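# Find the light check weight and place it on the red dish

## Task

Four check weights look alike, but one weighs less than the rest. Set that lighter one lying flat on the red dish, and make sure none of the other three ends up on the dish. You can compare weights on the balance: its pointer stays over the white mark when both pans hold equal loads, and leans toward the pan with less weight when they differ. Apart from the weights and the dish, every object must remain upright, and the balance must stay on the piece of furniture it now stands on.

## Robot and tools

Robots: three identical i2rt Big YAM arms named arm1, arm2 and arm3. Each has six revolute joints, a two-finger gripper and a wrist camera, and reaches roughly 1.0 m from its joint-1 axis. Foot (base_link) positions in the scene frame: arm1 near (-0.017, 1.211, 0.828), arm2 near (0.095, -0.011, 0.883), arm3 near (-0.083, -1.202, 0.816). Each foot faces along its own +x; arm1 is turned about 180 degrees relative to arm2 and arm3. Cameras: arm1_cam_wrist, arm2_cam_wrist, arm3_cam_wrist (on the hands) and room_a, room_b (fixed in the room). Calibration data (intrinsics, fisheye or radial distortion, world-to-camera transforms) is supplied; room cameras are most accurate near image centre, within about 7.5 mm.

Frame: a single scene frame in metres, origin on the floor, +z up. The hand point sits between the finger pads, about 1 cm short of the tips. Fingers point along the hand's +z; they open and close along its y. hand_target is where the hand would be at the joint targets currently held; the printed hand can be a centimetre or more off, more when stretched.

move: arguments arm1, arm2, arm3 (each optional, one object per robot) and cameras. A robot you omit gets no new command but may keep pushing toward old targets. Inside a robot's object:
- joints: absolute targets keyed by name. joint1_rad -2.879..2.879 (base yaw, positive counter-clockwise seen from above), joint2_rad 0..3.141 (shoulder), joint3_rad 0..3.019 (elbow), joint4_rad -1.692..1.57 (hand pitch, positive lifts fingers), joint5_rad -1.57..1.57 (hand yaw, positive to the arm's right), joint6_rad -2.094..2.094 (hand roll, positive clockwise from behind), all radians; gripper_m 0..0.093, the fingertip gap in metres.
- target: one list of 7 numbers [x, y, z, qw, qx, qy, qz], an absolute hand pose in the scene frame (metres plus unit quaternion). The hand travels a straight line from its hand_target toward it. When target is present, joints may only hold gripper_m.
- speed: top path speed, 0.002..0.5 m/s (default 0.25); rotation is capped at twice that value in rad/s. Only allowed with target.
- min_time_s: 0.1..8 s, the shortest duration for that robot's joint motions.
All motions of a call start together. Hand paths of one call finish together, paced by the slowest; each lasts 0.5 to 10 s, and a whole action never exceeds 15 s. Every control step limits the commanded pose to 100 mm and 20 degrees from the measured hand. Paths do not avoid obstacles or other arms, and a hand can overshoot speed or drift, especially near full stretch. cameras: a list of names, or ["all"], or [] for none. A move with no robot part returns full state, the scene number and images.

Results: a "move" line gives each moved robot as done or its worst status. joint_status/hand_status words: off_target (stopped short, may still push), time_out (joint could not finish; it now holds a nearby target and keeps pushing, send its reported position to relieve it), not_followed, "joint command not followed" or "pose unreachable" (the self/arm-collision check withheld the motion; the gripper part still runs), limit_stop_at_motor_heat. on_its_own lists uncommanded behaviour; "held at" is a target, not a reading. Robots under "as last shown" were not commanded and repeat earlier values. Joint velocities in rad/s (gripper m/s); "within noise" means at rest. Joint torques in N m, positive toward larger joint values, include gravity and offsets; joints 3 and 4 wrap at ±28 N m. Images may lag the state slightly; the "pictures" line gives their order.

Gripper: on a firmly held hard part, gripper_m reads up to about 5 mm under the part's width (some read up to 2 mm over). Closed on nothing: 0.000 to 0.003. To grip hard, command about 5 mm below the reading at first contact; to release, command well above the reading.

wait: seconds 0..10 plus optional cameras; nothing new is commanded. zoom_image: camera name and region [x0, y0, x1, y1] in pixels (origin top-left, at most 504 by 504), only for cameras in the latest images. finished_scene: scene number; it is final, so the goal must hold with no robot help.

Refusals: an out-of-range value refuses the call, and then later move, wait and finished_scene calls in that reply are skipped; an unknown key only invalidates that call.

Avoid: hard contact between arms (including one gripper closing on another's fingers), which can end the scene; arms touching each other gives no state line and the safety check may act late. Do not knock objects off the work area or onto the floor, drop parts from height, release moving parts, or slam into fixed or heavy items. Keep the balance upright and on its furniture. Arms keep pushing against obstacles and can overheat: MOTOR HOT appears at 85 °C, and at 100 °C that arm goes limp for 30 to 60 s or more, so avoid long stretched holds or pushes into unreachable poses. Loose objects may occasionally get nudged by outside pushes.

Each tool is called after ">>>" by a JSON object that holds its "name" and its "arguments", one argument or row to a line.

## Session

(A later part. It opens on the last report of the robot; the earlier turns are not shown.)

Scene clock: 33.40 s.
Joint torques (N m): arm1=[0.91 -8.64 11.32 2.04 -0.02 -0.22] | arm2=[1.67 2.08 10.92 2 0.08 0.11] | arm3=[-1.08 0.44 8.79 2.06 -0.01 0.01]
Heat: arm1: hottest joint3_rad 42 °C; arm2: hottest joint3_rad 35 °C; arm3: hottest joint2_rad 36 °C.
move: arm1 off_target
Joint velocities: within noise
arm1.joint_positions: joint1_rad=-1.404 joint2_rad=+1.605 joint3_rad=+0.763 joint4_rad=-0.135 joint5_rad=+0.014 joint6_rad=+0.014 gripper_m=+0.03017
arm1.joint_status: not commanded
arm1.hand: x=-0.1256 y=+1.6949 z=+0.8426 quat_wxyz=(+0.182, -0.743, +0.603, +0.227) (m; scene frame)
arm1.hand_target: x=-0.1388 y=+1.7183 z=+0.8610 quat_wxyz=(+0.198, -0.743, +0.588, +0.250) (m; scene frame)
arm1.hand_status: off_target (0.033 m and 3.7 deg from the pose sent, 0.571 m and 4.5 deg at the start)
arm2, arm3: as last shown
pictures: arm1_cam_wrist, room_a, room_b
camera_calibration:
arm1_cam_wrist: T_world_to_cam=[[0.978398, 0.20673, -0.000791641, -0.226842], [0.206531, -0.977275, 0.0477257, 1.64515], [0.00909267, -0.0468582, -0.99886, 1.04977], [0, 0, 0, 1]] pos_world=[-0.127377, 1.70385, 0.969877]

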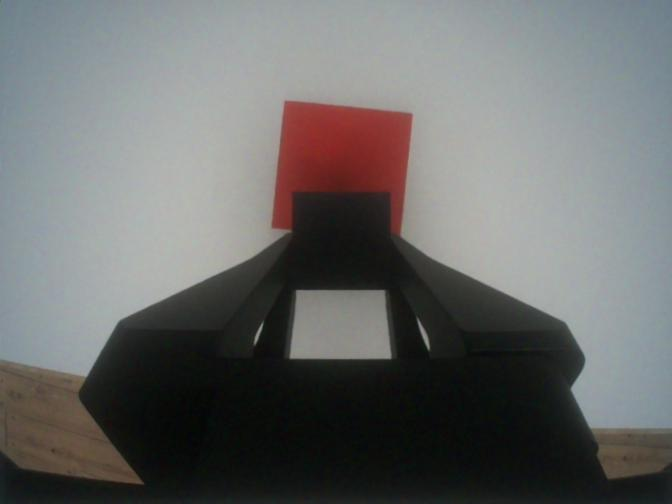

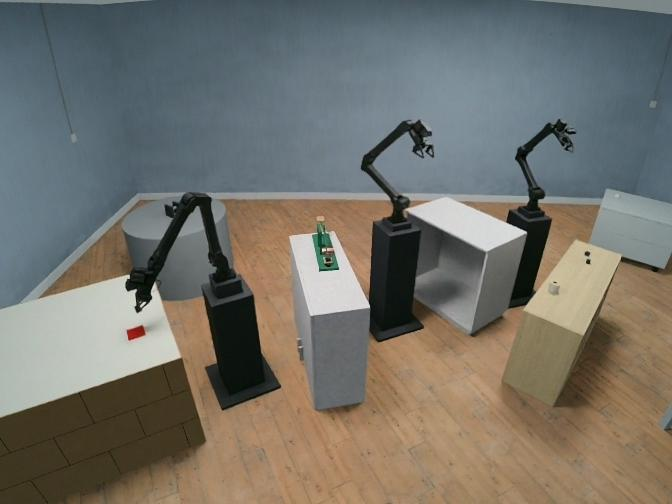

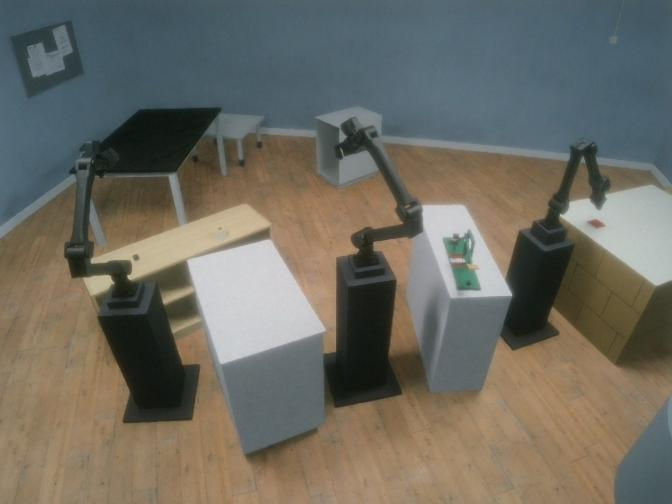

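>>> {"name": "move", "arguments": {
  "arm1": {"target":[-0.149,1.757,0.79,0.2153,-0.7356,0.5820,0.2721],"speed":0.12},
  "cameras": ["arm1_cam_wrist","room_a","room_b"]
}}

>>> {"name": "zoom_image", "arguments": {
  "camera": "room_a",
  "region": [100, 280, 180, 350]
}}

>>> {"name": "zoom_image", "arguments": {
  "camera": "room_b",
  "region": [560, 170, 640, 240]
}}

Scene clock: 35.47 s.
Joint torques (N m): arm1=[1.14 -10.23 9.57 2.35 0.04 -0.24] | arm2=[1.49 2.14 10.97 1.94 0.08 0.12] | arm3=[-1.08 0.38 8.77 2.09 -0.01 0.01]
Heat: arm1: hottest joint3_rad 43 °C; arm2: hottest joint3_rad 35 °C; arm3: hottest joint2_rad 36 °C.
move: arm1 off_target
Joint velocities: within noise
arm1.joint_positions: joint1_rad=-1.404 joint2_rad=+1.848 joint3_rad=+0.809 joint4_rad=+0.126 joint5_rad=+0.014 joint6_rad=+0.014 gripper_m=+0.03017
arm1.joint_status: not commanded
arm1.hand: x=-0.1353 y=+1.7338 z=+0.7770 quat_wxyz=(+0.200, -0.735, +0.597, +0.251) (m; scene frame)
arm1.hand_target: x=-0.1488 y=+1.7556 z=+0.7909 quat_wxyz=(+0.215, -0.735, +0.582, +0.272) (m; scene frame)
arm1.hand_status: off_target (0.030 m and 3.4 deg from the pose sent, 0.085 m and 6.9 deg at the start)
arm2, arm3: as last shown
pictures: arm1_cam_wrist, room_a, room_b
camera_calibration:
arm1_cam_wrist: T_world_to_cam=[[0.978407, 0.206679, -0.00207965, -0.224322], [0.206619, -0.978285, -0.0163175, 1.73977], [-0.00540699, 0.0155355, -0.999865, 0.876833], [0, 0, 0, 1]] pos_world=[-0.13525, 1.73473, 0.904637]

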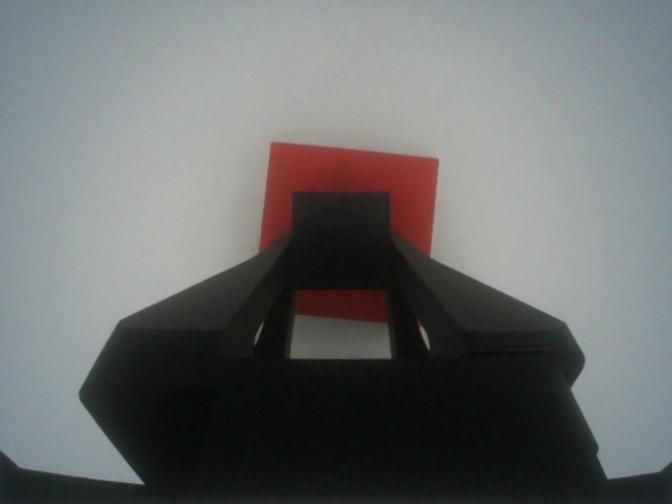

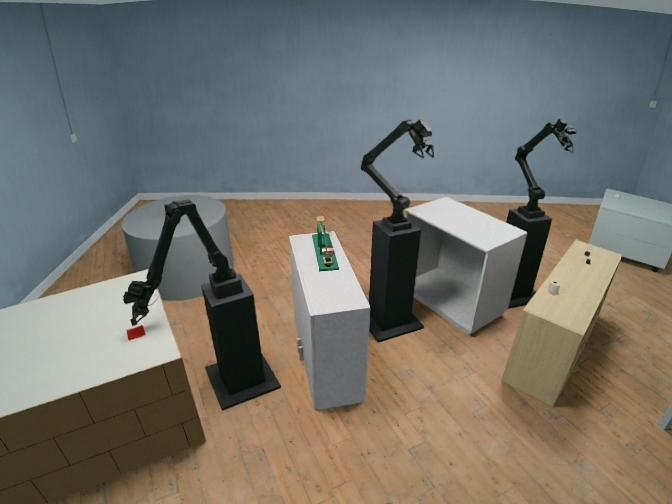

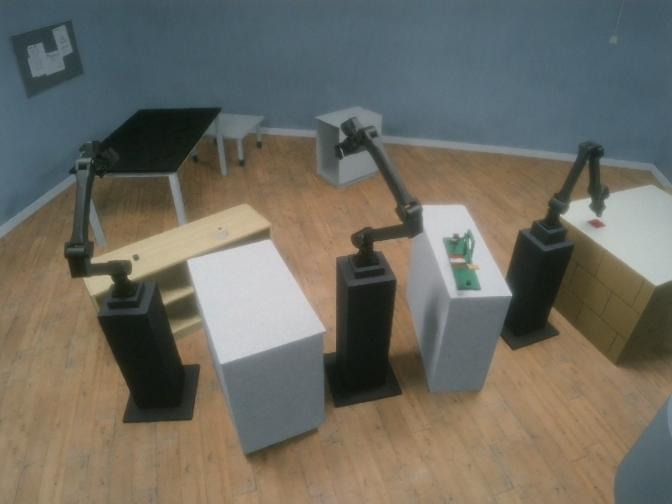

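Scaled by 6.300 from the camera's 672x504 image, which has a finer 960x720 frame.

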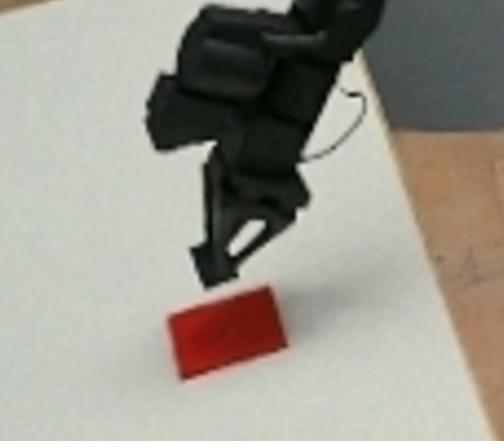

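Scaled by 6.300 from the camera's 672x504 image, which has a finer 960x720 frame.

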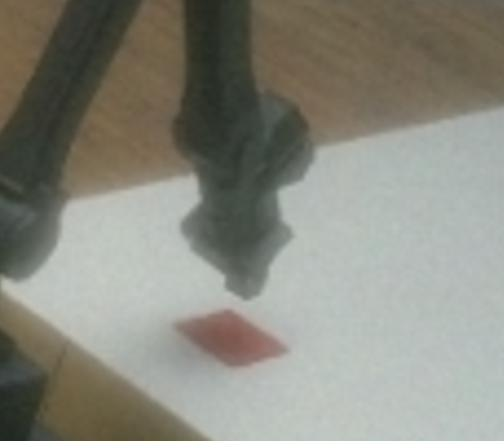

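>>> {"name": "move", "arguments": {
  "arm1": {"target":[-0.148,1.764,0.759,0.2153,-0.7356,0.5820,0.2721],"speed":0.06},
  "cameras": ["arm1_cam_wrist","room_a","room_b"]
}}

>>> {"name": "zoom_image", "arguments": {
  "camera": "room_a",
  "region": [110, 300, 165, 345]
}}

>>> {"name": "zoom_image", "arguments": {
  "camera": "room_b",
  "region": [570, 190, 625, 235]
}}

Scene clock: 37.00 s.
Joint torques (N m): arm1=[0.26 -10.7 8.79 2.19 -0.02 -0.21] | arm2=[1.49 2.14 10.93 1.96 0.08 0.11] | arm3=[-1.2 0.44 8.8 2.07 -0.01 0.02]
Heat: arm1: hottest joint3_rad 43 °C; arm2: hottest joint3_rad 35 °C; arm3: hottest joint2_rad 36 °C.
move: arm1 off_target
Joint velocities: within noise
arm1.joint_positions: joint1_rad=-1.404 joint2_rad=+1.940 joint3_rad=+0.831 joint4_rad=+0.198 joint5_rad=+0.011 joint6_rad=+0.012 gripper_m=+0.03017
arm1.joint_status: not commanded
arm1.hand: x=-0.1379 y=+1.7415 z=+0.7478 quat_wxyz=(+0.200, -0.736, +0.596, +0.253) (m; scene frame)
arm1.hand_target: x=-0.1479 y=+1.7629 z=+0.7599 quat_wxyz=(+0.215, -0.735, +0.582, +0.272) (m; scene frame)
arm1.hand_status: off_target (0.027 m and 3.2 deg from the pose sent, 0.037 m and 3.4 deg at the start)
arm2, arm3: as last shown
pictures: arm1_cam_wrist, room_a, room_b
camera_calibration:
arm1_cam_wrist: T_world_to_cam=[[0.977647, 0.21023, -0.0031552, -0.228933], [0.210135, -0.977489, -0.0189548, 1.74852], [-0.00706904, 0.0178681, -0.999815, 0.843174], [0, 0, 0, 1]] pos_world=[-0.13765, 1.74222, 0.875439]

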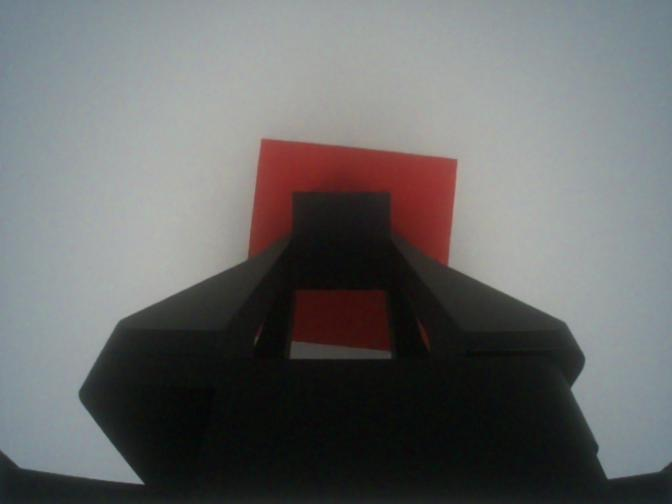

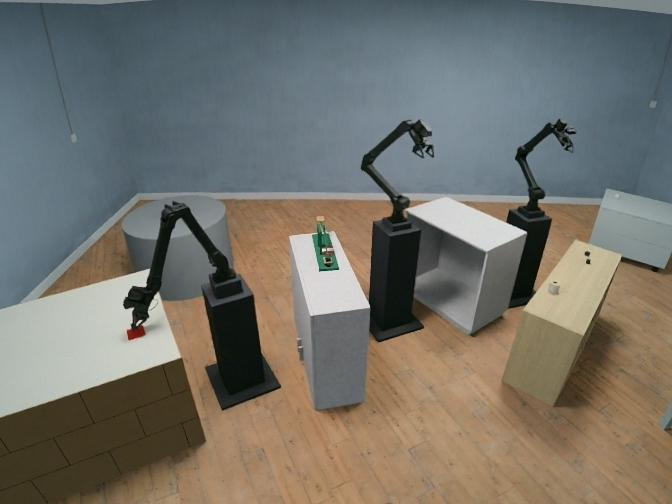

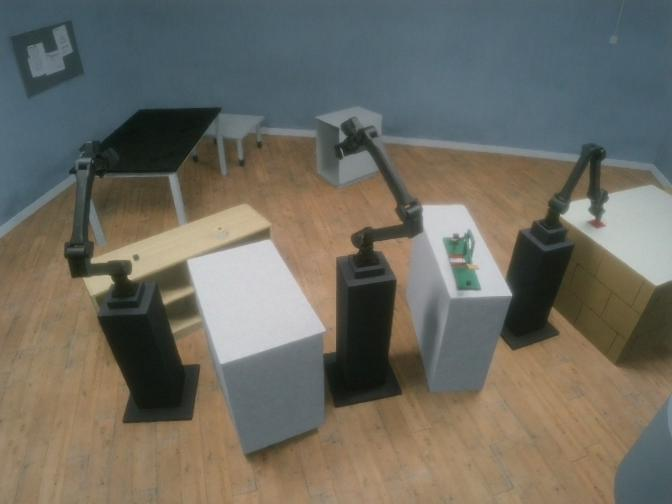

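Scaled by 9.164 from the camera's 672x504 image, which has a finer 960x720 frame.

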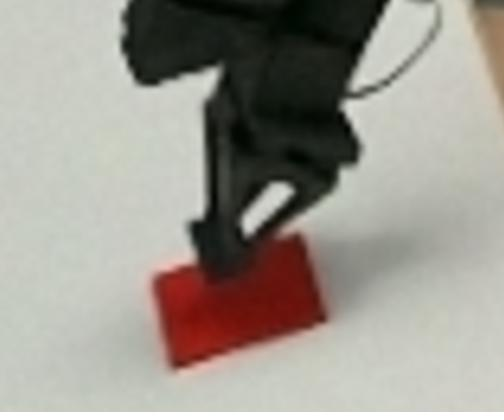

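Scaled by 9.164 from the camera's 672x504 image, which has a finer 960x720 frame.

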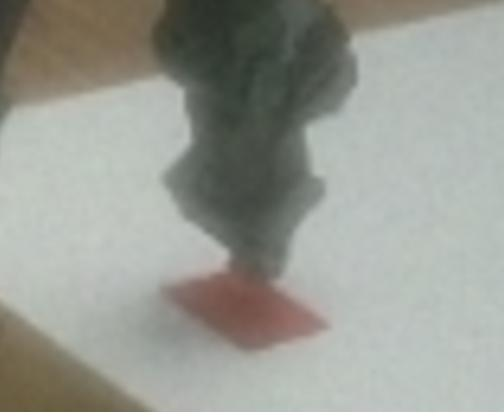

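>>> {"name": "move", "arguments": {
  "arm1": {"target":[-0.146,1.763,0.748,0.2153,-0.7356,0.5820,0.2721],"speed":0.04},
  "cameras": ["arm1_cam_wrist","room_a"]
}}

>>> {"name": "zoom_image", "arguments": {
  "camera": "room_a",
  "region": [110, 300, 165, 345]
}}

>>> {"name": "zoom_image", "arguments": {
  "camera": "arm1_cam_wrist",
  "region": [230, 130, 470, 370]
}}

Scene clock: 38.30 s.
Joint torques (N m): arm1=[0.26 -11.34 8.29 2.33 -0.05 -0.23] | arm2=[1.38 2.2 10.92 1.89 0.09 0.11] | arm3=[-1.14 0.5 8.8 2.09 -0.01 0.01]
Heat: arm1: hottest joint3_rad 43 °C; arm2: hottest joint3_rad 35 °C; arm3: hottest joint2_rad 36 °C.
move: arm1 off_target
Joint velocities: within noise
arm1.joint_positions: joint1_rad=-1.404 joint2_rad=+1.968 joint3_rad=+0.831 joint4_rad=+0.227 joint5_rad=+0.009 joint6_rad=+0.009 gripper_m=+0.03017
arm1.joint_status: not commanded
arm1.hand: x=-0.1383 y=+1.7412 z=+0.7376 quat_wxyz=(+0.200, -0.737, +0.594, +0.254) (m; scene frame)
arm1.hand_target: x=-0.1458 y=+1.7619 z=+0.7487 quat_wxyz=(+0.215, -0.736, +0.582, +0.272) (m; scene frame)
arm1.hand_status: off_target (0.025 m and 3.1 deg from the pose sent, 0.023 m and 3.2 deg at the start)
arm2, arm3: as last shown
pictures: arm1_cam_wrist, room_a
camera_calibration:
arm1_cam_wrist: T_world_to_cam=[[0.976839, 0.213955, -0.00310668, -0.235182], [0.213848, -0.976651, -0.0205436, 1.74823], [-0.00742953, 0.0194034, -0.999784, 0.830235], [0, 0, 0, 1]] pos_world=[-0.137952, 1.74162, 0.86524]

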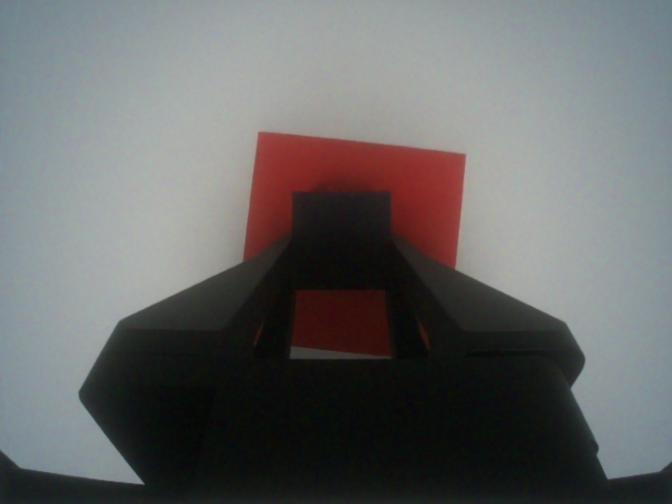

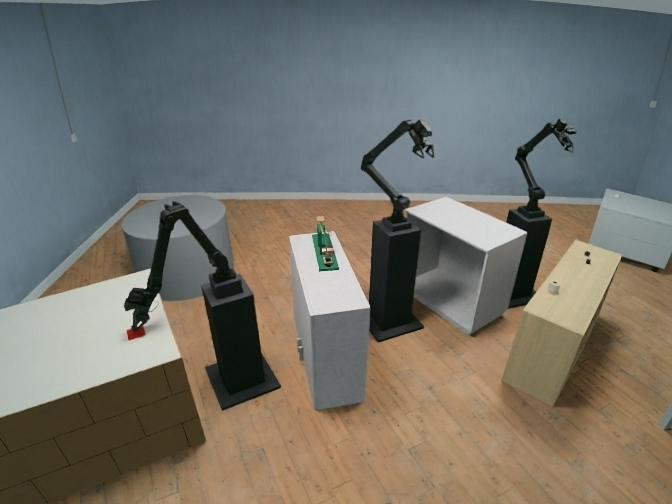

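Scaled by 9.164 from the camera's 672x504 image, which has a finer 960x720 frame.

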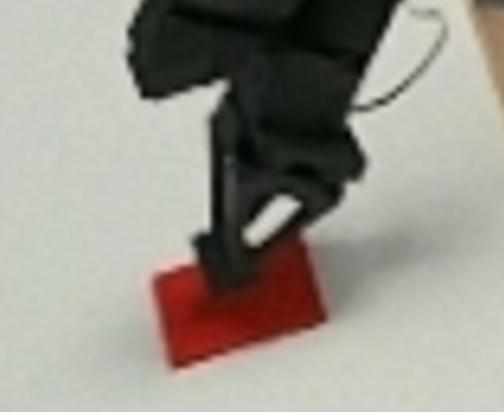

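Scaled by 2.100 from the camera's 672x504 image, which has a finer 960x720 frame.

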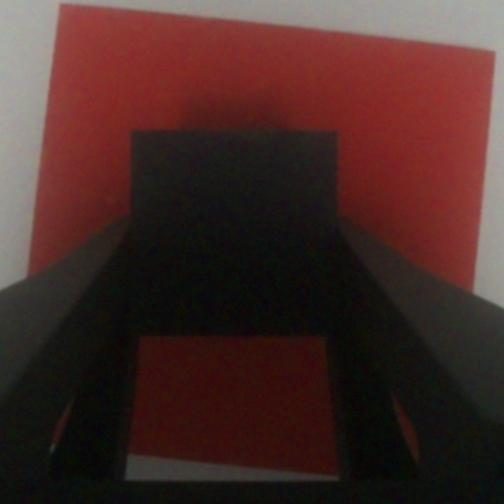

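>>> {"name": "move", "arguments": {
  "arm1": {"target":[-0.146,1.763,0.742,0.2153,-0.7356,0.5820,0.2721],"speed":0.03},
  "cameras": ["arm1_cam_wrist"]
}}

>>> {"name": "zoom_image", "arguments": {
  "camera": "arm1_cam_wrist",
  "region": [230, 130, 470, 370]
}}

Scene clock: 42.80 s.
Joint torques (N m): arm1=[0.15 -11.16 8.25 2.13 -0.04 -0.22] | arm2=[1.44 2.02 10.95 1.91 0.09 0.11] | arm3=[-1.08 0.44 8.8 2.07 -0.01 0.01]
Heat: arm1: hottest joint3_rad 43 °C; arm2: hottest joint3_rad 36 °C; arm3: hottest joint2_rad 36 °C.
move: arm1 off_target
Joint velocities: within noise
arm1.joint_positions: joint1_rad=-1.404 joint2_rad=+1.983 joint3_rad=+0.831 joint4_rad=+0.243 joint5_rad=+0.008 joint6_rad=+0.009 gripper_m=+0.03017
arm1.joint_status: not commanded
arm1.hand: x=-0.1383 y=+1.7407 z=+0.7318 quat_wxyz=(+0.200, -0.737, +0.594, +0.254) (m; scene frame)
arm1.hand_target: x=-0.1458 y=+1.7619 z=+0.7427 quat_wxyz=(+0.215, -0.735, +0.582, +0.272) (m; scene frame)
arm1.hand_status: off_target (0.026 m and 3.1 deg from the pose sent, 0.023 m and 3.0 deg at the start)
arm2, arm3: as last shown
pictures: arm1_cam_wrist
camera_calibration:
arm1_cam_wrist: T_world_to_cam=[[0.976773, 0.214249, -0.00339952, -0.235385], [0.21414, -0.976596, -0.020101, 1.74728], [-0.00762658, 0.0189062, -0.999792, 0.82519], [0, 0, 0, 1]] pos_world=[-0.137952, 1.74122, 0.85934]

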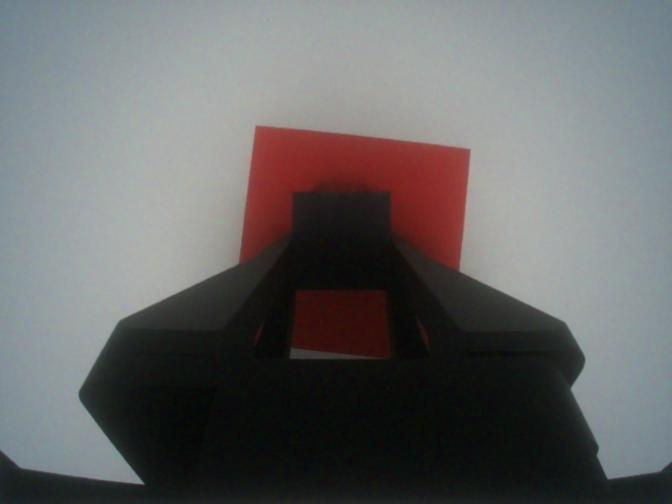

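Scaled by 2.100 from the camera's 672x504 image, which has a finer 960x720 frame.

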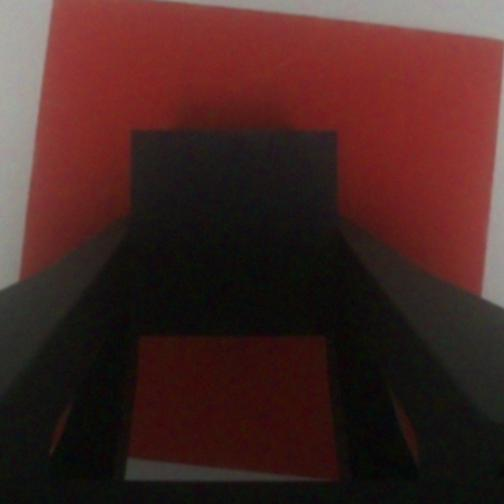

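>>> {"name": "move", "arguments": {
  "arm1": {"target":[-0.146,1.763,0.738,0.2153,-0.7356,0.5820,0.2721],"speed":0.02}
}}

>>> {"name": "move", "arguments": {
  "arm1": {"target":[-0.146,1.763,0.734,0.2153,-0.7356,0.5820,0.2721],"speed":0.02},
  "cameras": ["arm1_cam_wrist"]
}}

>>> {"name": "zoom_image", "arguments": {
  "camera": "arm1_cam_wrist",
  "region": [230, 130, 470, 370]
}}

Scene clock: 44.03 s.
Joint torques (N m): arm1=[-0.15 -10.93 8.18 2.26 -0.05 -0.26] | arm2=[1.67 2.14 11.03 1.95 0.08 0.11] | arm3=[-1.14 0.44 8.76 2.1 -0.01 0.01]
Heat: arm1: hottest joint3_rad 43 °C; arm2: hottest joint3_rad 36 °C; arm3: hottest joint3_rad 37 °C.
move: arm1 off_target
Joint velocities: within noise
arm1.joint_positions: joint1_rad=-1.404 joint2_rad=+1.994 joint3_rad=+0.831 joint4_rad=+0.253 joint5_rad=+0.008 joint6_rad=+0.009 gripper_m=+0.03017
arm1.joint_status: not commanded
arm1.hand: x=-0.1382 y=+1.7403 z=+0.7279 quat_wxyz=(+0.200, -0.737, +0.594, +0.253) (m; scene frame)
arm1.hand_target: x=-0.1458 y=+1.7619 z=+0.7387 quat_wxyz=(+0.215, -0.735, +0.582, +0.272) (m; scene frame)
arm1.hand_status: off_target (0.026 m and 3.1 deg from the pose sent, 0.024 m and 3.1 deg at the start)
arm2, arm3: as last shown
pictures: none

Scene clock: 45.00 s.
Joint torques (N m): arm1=[-0.03 -10.99 7.88 2.3 -0.06 -0.23] | arm2=[1.32 2.2 10.97 1.94 0.07 0.11] | arm3=[-1.26 0.38 8.77 2.09 -0.01 0.01]
Heat: arm1: hottest joint3_rad 43 °C; arm2: hottest joint3_rad 36 °C; arm3: hottest joint3_rad 37 °C.
move: arm1 off_target
Joint velocities: within noise
arm1.joint_positions: joint1_rad=-1.404 joint2_rad=+2.004 joint3_rad=+0.834 joint4_rad=+0.262 joint5_rad=+0.008 joint6_rad=+0.009 gripper_m=+0.03017
arm1.joint_status: not commanded
arm1.hand: x=-0.1384 y=+1.7411 z=+0.7246 quat_wxyz=(+0.200, -0.737, +0.594, +0.254) (m; scene frame)
arm1.hand_target: x=-0.1459 y=+1.7621 z=+0.7348 quat_wxyz=(+0.215, -0.736, +0.582, +0.272) (m; scene frame)
arm1.hand_status: off_target (0.025 m and 3.0 deg from the pose sent, 0.025 m and 3.1 deg at the start)
arm2.joint_positions: joint1_rad=+0.482 joint2_rad=+0.585 joint3_rad=+1.357 joint4_rad=-1.462 joint5_rad=+0.226 joint6_rad=+0.023 gripper_m=+0.09396
arm2.joint_status: not commanded
arm2.hand: x=-0.1095 y=-0.0683 z=+1.3892 quat_wxyz=(-0.010, +0.891, +0.138, -0.433) (m; scene frame)
arm2.hand_target: x=-0.1075 y=-0.0675 z=+1.4001 quat_wxyz=(-0.007, +0.885, +0.136, -0.444) (m; scene frame)
arm2.hand_status: not commanded
arm3.joint_positions: joint1_rad=-0.065 joint2_rad=+0.649 joint3_rad=+1.390 joint4_rad=-1.161 joint5_rad=-0.034 joint6_rad=-0.702 gripper_m=+0.09396
arm3.joint_status: not commanded
arm3.hand: x=-0.3410 y=-1.1470 z=+1.3892 quat_wxyz=(-0.236, +0.811, +0.203, -0.495) (m; scene frame)
arm3.hand_target: x=-0.3379 y=-1.1478 z=+1.4005 quat_wxyz=(-0.241, +0.805, +0.201, -0.504) (m; scene frame)
arm3.hand_status: not commanded
pictures: arm1_cam_wrist
camera_calibration:
arm1_cam_wrist: T_world_to_cam=[[0.976729, 0.214456, -0.00313496, -0.235869], [0.214343, -0.976527, -0.0212744, 1.74838], [-0.00762379, 0.0201074, -0.999769, 0.815873], [0, 0, 0, 1]] pos_world=[-0.138152, 1.74152, 0.852141]

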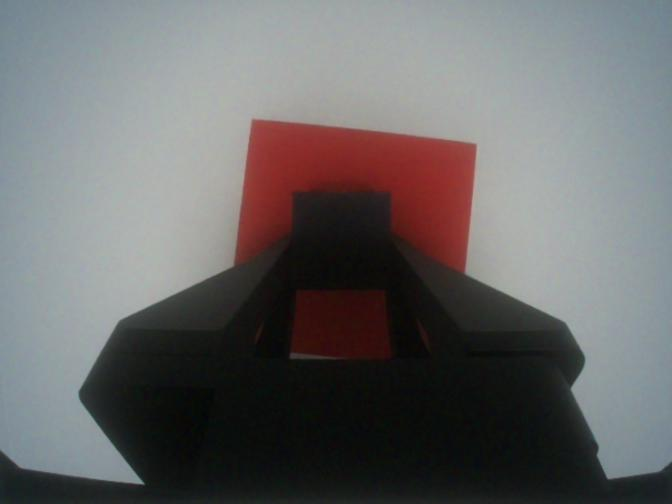

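Scaled by 2.100 from the camera's 672x504 image, which has a finer 960x720 frame.

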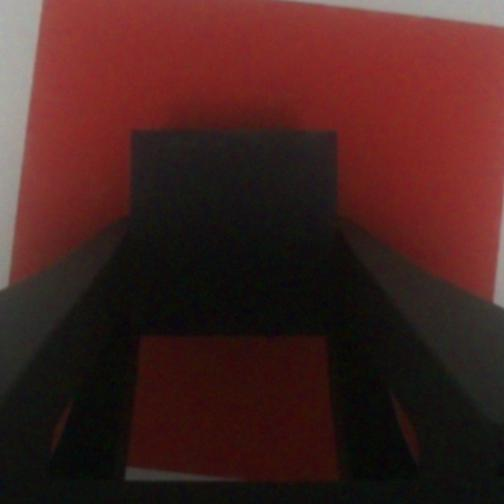

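>>> {"name": "move", "arguments": {
  "arm1": {"target":[-0.146,1.763,0.730,0.2153,-0.7356,0.5820,0.2721],"speed":0.02}
}}

>>> {"name": "move", "arguments": {
  "arm1": {"target":[-0.146,1.763,0.727,0.2153,-0.7356,0.5820,0.2721],"speed":0.02},
  "cameras": ["arm1_cam_wrist","room_a"]
}}

>>> {"name": "zoom_image", "arguments": {
  "camera": "arm1_cam_wrist",
  "region": [230, 110, 490, 370]
}}

>>> {"name": "zoom_image", "arguments": {
  "camera": "room_a",
  "region": [110, 300, 165, 345]
}}

Scene clock: 46.30 s.
Joint torques (N m): arm1=[0.5 -10.58 7.87 2.25 -0.03 -0.23] | arm2=[1.44 2.14 10.93 1.98 0.06 0.12] | arm3=[-1.14 0.44 8.8 2.07 -0.01 0.02]
Heat: arm1: hottest joint3_rad 43 °C; arm2: hottest joint3_rad 36 °C; arm3: hottest joint3_rad 37 °C.
move: arm1 off_target
Joint velocities: within noise
arm1.joint_positions: joint1_rad=-1.404 joint2_rad=+2.015 joint3_rad=+0.836 joint4_rad=+0.272 joint5_rad=+0.008 joint6_rad=+0.009 gripper_m=+0.03017
arm1.joint_status: not commanded
arm1.hand: x=-0.1387 y=+1.7420 z=+0.7215 quat_wxyz=(+0.201, -0.736, +0.594, +0.255) (m; scene frame)
arm1.hand_target: x=-0.1458 y=+1.7621 z=+0.7308 quat_wxyz=(+0.215, -0.735, +0.582, +0.272) (m; scene frame)
arm1.hand_status: off_target (0.024 m and 2.9 deg from the pose sent, 0.024 m and 3.0 deg at the start)
arm2, arm3: as last shown
pictures: none

Scene clock: 47.27 s.
Joint torques (N m): arm1=[0.26 -10.7 7.98 2.26 -0.05 -0.22] | arm2=[1.55 2.32 11 2 0.09 0.11] | arm3=[-1.2 0.5 8.81 2.07 -0.01 0.01]
Heat: arm1: hottest joint3_rad 43 °C; arm2: hottest joint3_rad 36 °C; arm3: hottest joint3_rad 37 °C.
move: arm1 off_target
Joint velocities: within noise
arm1.joint_positions: joint1_rad=-1.404 joint2_rad=+2.019 joint3_rad=+0.836 joint4_rad=+0.281 joint5_rad=+0.008 joint6_rad=+0.008 gripper_m=+0.03017
arm1.joint_status: not commanded
arm1.hand: x=-0.1388 y=+1.7427 z=+0.7206 quat_wxyz=(+0.202, -0.736, +0.593, +0.256) (m; scene frame)
arm1.hand_target: x=-0.1458 y=+1.7620 z=+0.7276 quat_wxyz=(+0.215, -0.736, +0.582, +0.272) (m; scene frame)
arm1.hand_status: off_target (0.022 m and 2.7 deg from the pose sent, 0.023 m and 2.9 deg at the start)
arm2, arm3: as last shown
pictures: arm1_cam_wrist, room_a
camera_calibration:
arm1_cam_wrist: T_world_to_cam=[[0.97667, 0.214726, -0.0030429, -0.236394], [0.214562, -0.976317, -0.0277103, 1.75413], [-0.00892096, 0.0264109, -0.999611, 0.800669], [0, 0, 0, 1]] pos_world=[-0.13835, 1.74221, 0.848246]

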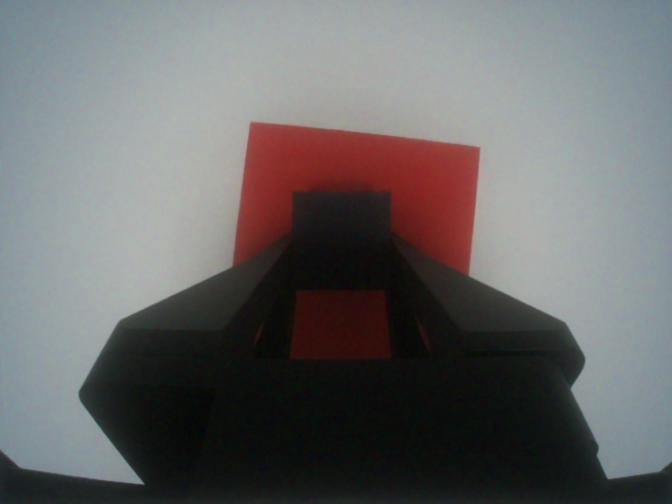

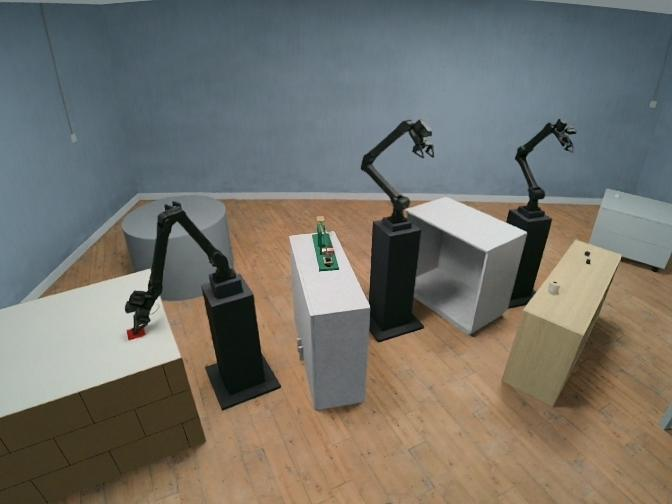

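Scaled by 1.938 from the camera's 672x504 image, which has a finer 960x720 frame.

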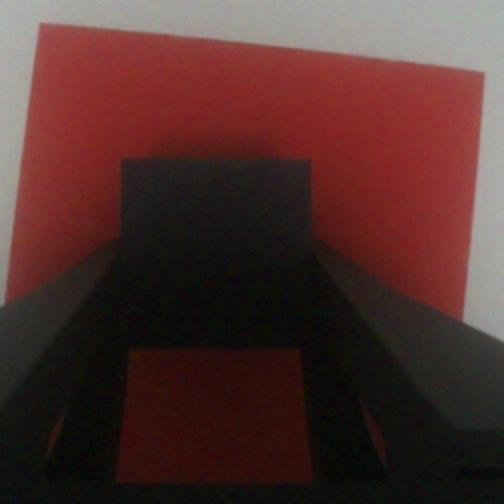

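Scaled by 9.164 from the camera's 672x504 image, which has a finer 960x720 frame.

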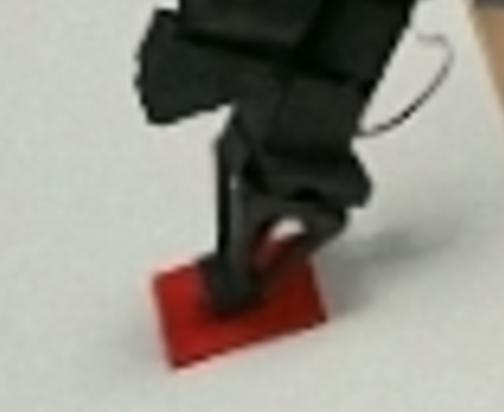

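>>> {"name": "move", "arguments": {
  "arm1": {"joints":{"gripper_m":0.06},"min_time_s":1.5},
  "cameras": ["arm1_cam_wrist"]
}}

>>> {"name": "zoom_image", "arguments": {
  "camera": "arm1_cam_wrist",
  "region": [230, 110, 490, 370]
}}

Scene clock: 48.10 s.
Joint torques (N m): arm1=[0.26 -9.99 7.36 2.19 -0.02 -0.24] | arm2=[1.61 2.08 10.99 1.92 0.07 0.11] | arm3=[-1.08 0.44 8.8 2.07 0 0.01]
Heat: arm1: hottest joint3_rad 43 °C; arm2: hottest joint3_rad 36 °C; arm3: hottest joint3_rad 37 °C.
move: arm1 done
Joint velocities: within noise
arm1.joint_positions: joint1_rad=-1.404 joint2_rad=+2.019 joint3_rad=+0.844 joint4_rad=+0.284 joint5_rad=+0.008 joint6_rad=+0.008 gripper_m=+0.05984
arm1.joint_status: all done
arm1.hand: x=-0.1400 y=+1.7472 z=+0.7233 quat_wxyz=(+0.205, -0.734, +0.592, +0.261) (m; scene frame)
arm1.hand_target: x=-0.1459 y=+1.7621 z=+0.7277 quat_wxyz=(+0.215, -0.735, +0.582, +0.272) (m; scene frame)
arm1.hand_status: not commanded
arm2, arm3: as last shown
pictures: arm1_cam_wrist
camera_calibration:
arm1_cam_wrist: T_world_to_cam=[[0.976607, 0.215002, -0.00346857, -0.236442], [0.214711, -0.975908, -0.0387744, 1.7663], [-0.0117216, 0.0371226, -0.999242, 0.783883], [0, 0, 0, 1]] pos_world=[-0.139145, 1.74548, 0.850956]

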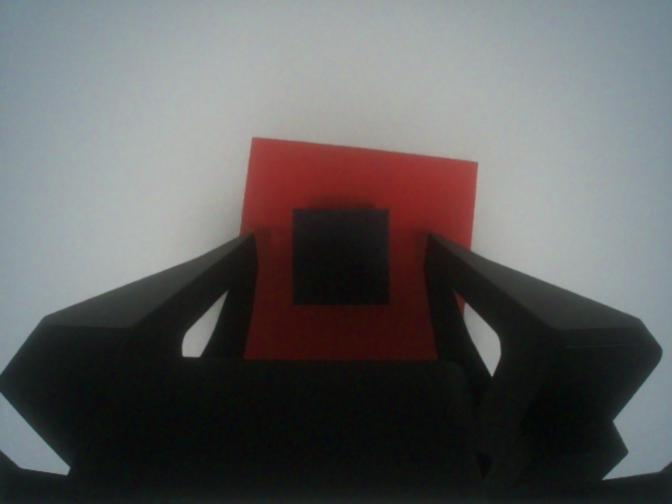

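Scaled by 1.938 from the camera's 672x504 image, which has a finer 960x720 frame.

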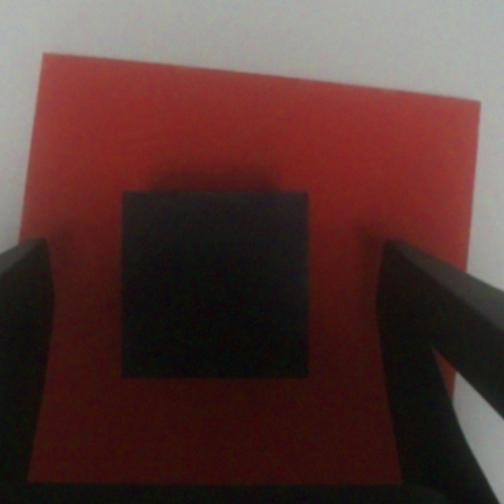

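>>> {"name": "move", "arguments": {
  "arm1": {"target":[-0.127,1.69,0.84,0.2153,-0.7356,0.5820,0.2721],"speed":0.12},
  "cameras": ["arm1_cam_wrist","room_a"]
}}

>>> {"name": "zoom_image", "arguments": {
  "camera": "arm1_cam_wrist",
  "region": [230, 50, 490, 310]
}}

>>> {"name": "zoom_image", "arguments": {
  "camera": "room_a",
  "region": [110, 300, 165, 345]
}}

>>> {"name": "zoom_image", "arguments": {
  "camera": "room_a",
  "region": [270, 190, 370, 290]
}}

Scene clock: 50.23 s.
Joint torques (N m): arm1=[-0.56 -9.93 7.17 1.16 -0.05 -0.22] | arm2=[1.55 2.08 10.93 1.99 0.06 0.1] | arm3=[-1.26 0.5 8.79 2.09 -0.01 0.01]
Heat: arm1: hottest joint3_rad 42 °C; arm2: hottest joint3_rad 36 °C; arm3: hottest joint3_rad 37 °C.
move: arm1 off_target
Joint velocities: within noise
arm1.joint_positions: joint1_rad=-1.404 joint2_rad=+1.620 joint3_rad=+0.666 joint4_rad=+0.077 joint5_rad=+0.006 joint6_rad=+0.007 gripper_m=+0.05993
arm1.joint_status: not commanded
arm1.hand: x=-0.1254 y=+1.6871 z=+0.8297 quat_wxyz=(+0.209, -0.733, +0.590, +0.266) (m; scene frame)
arm1.hand_target: x=-0.1270 y=+1.6900 z=+0.8398 quat_wxyz=(+0.215, -0.735, +0.582, +0.272) (m; scene frame)
arm1.hand_status: off_target (0.011 m and 1.4 deg from the pose sent, 0.131 m and 2.1 deg at the start)
arm2, arm3: as last shown
pictures: arm1_cam_wrist, room_a
camera_calibration:
arm1_cam_wrist: T_world_to_cam=[[0.976155, 0.217043, -0.00380832, -0.24058], [0.216544, -0.974837, -0.0529359, 1.71875], [-0.0152019, 0.050849, -0.998591, 0.868424], [0, 0, 0, 1]] pos_world=[-0.12414, 1.68356, 0.957267]

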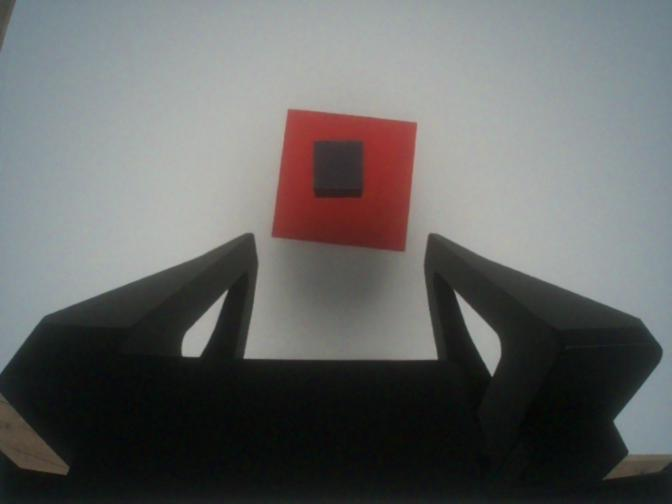

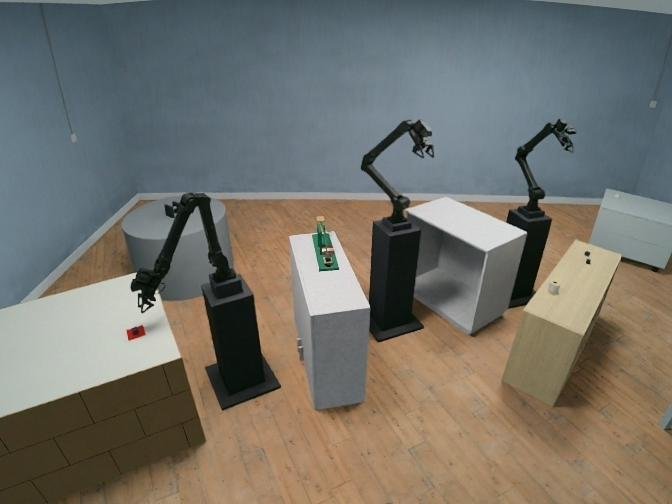

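Scaled by 1.938 from the camera's 672x504 image, which has a finer 960x720 frame.

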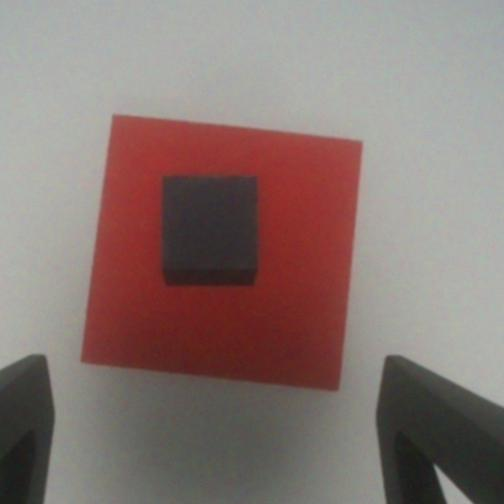

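Scaled by 9.164 from the camera's 672x504 image, which has a finer 960x720 frame.

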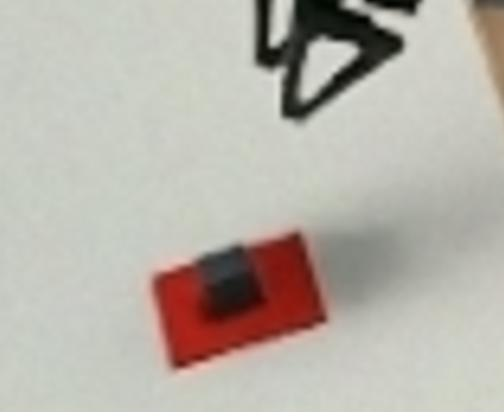

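Scaled by 5.040 from the camera's 672x504 image, which has a finer 960x720 frame.

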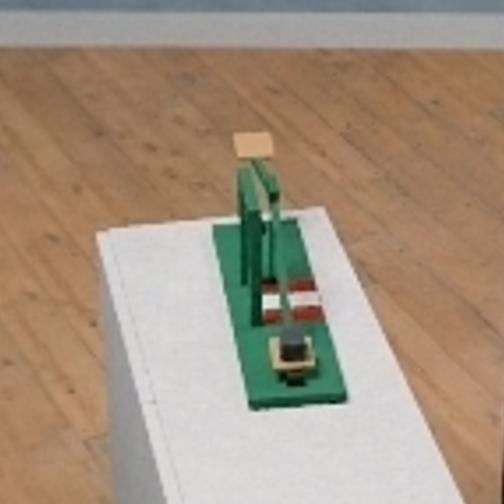

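Flat on the dish. Done.

>>> {"name": "finished_scene", "arguments": {
  "scene": 1
}}

The scene is finished: the task was done.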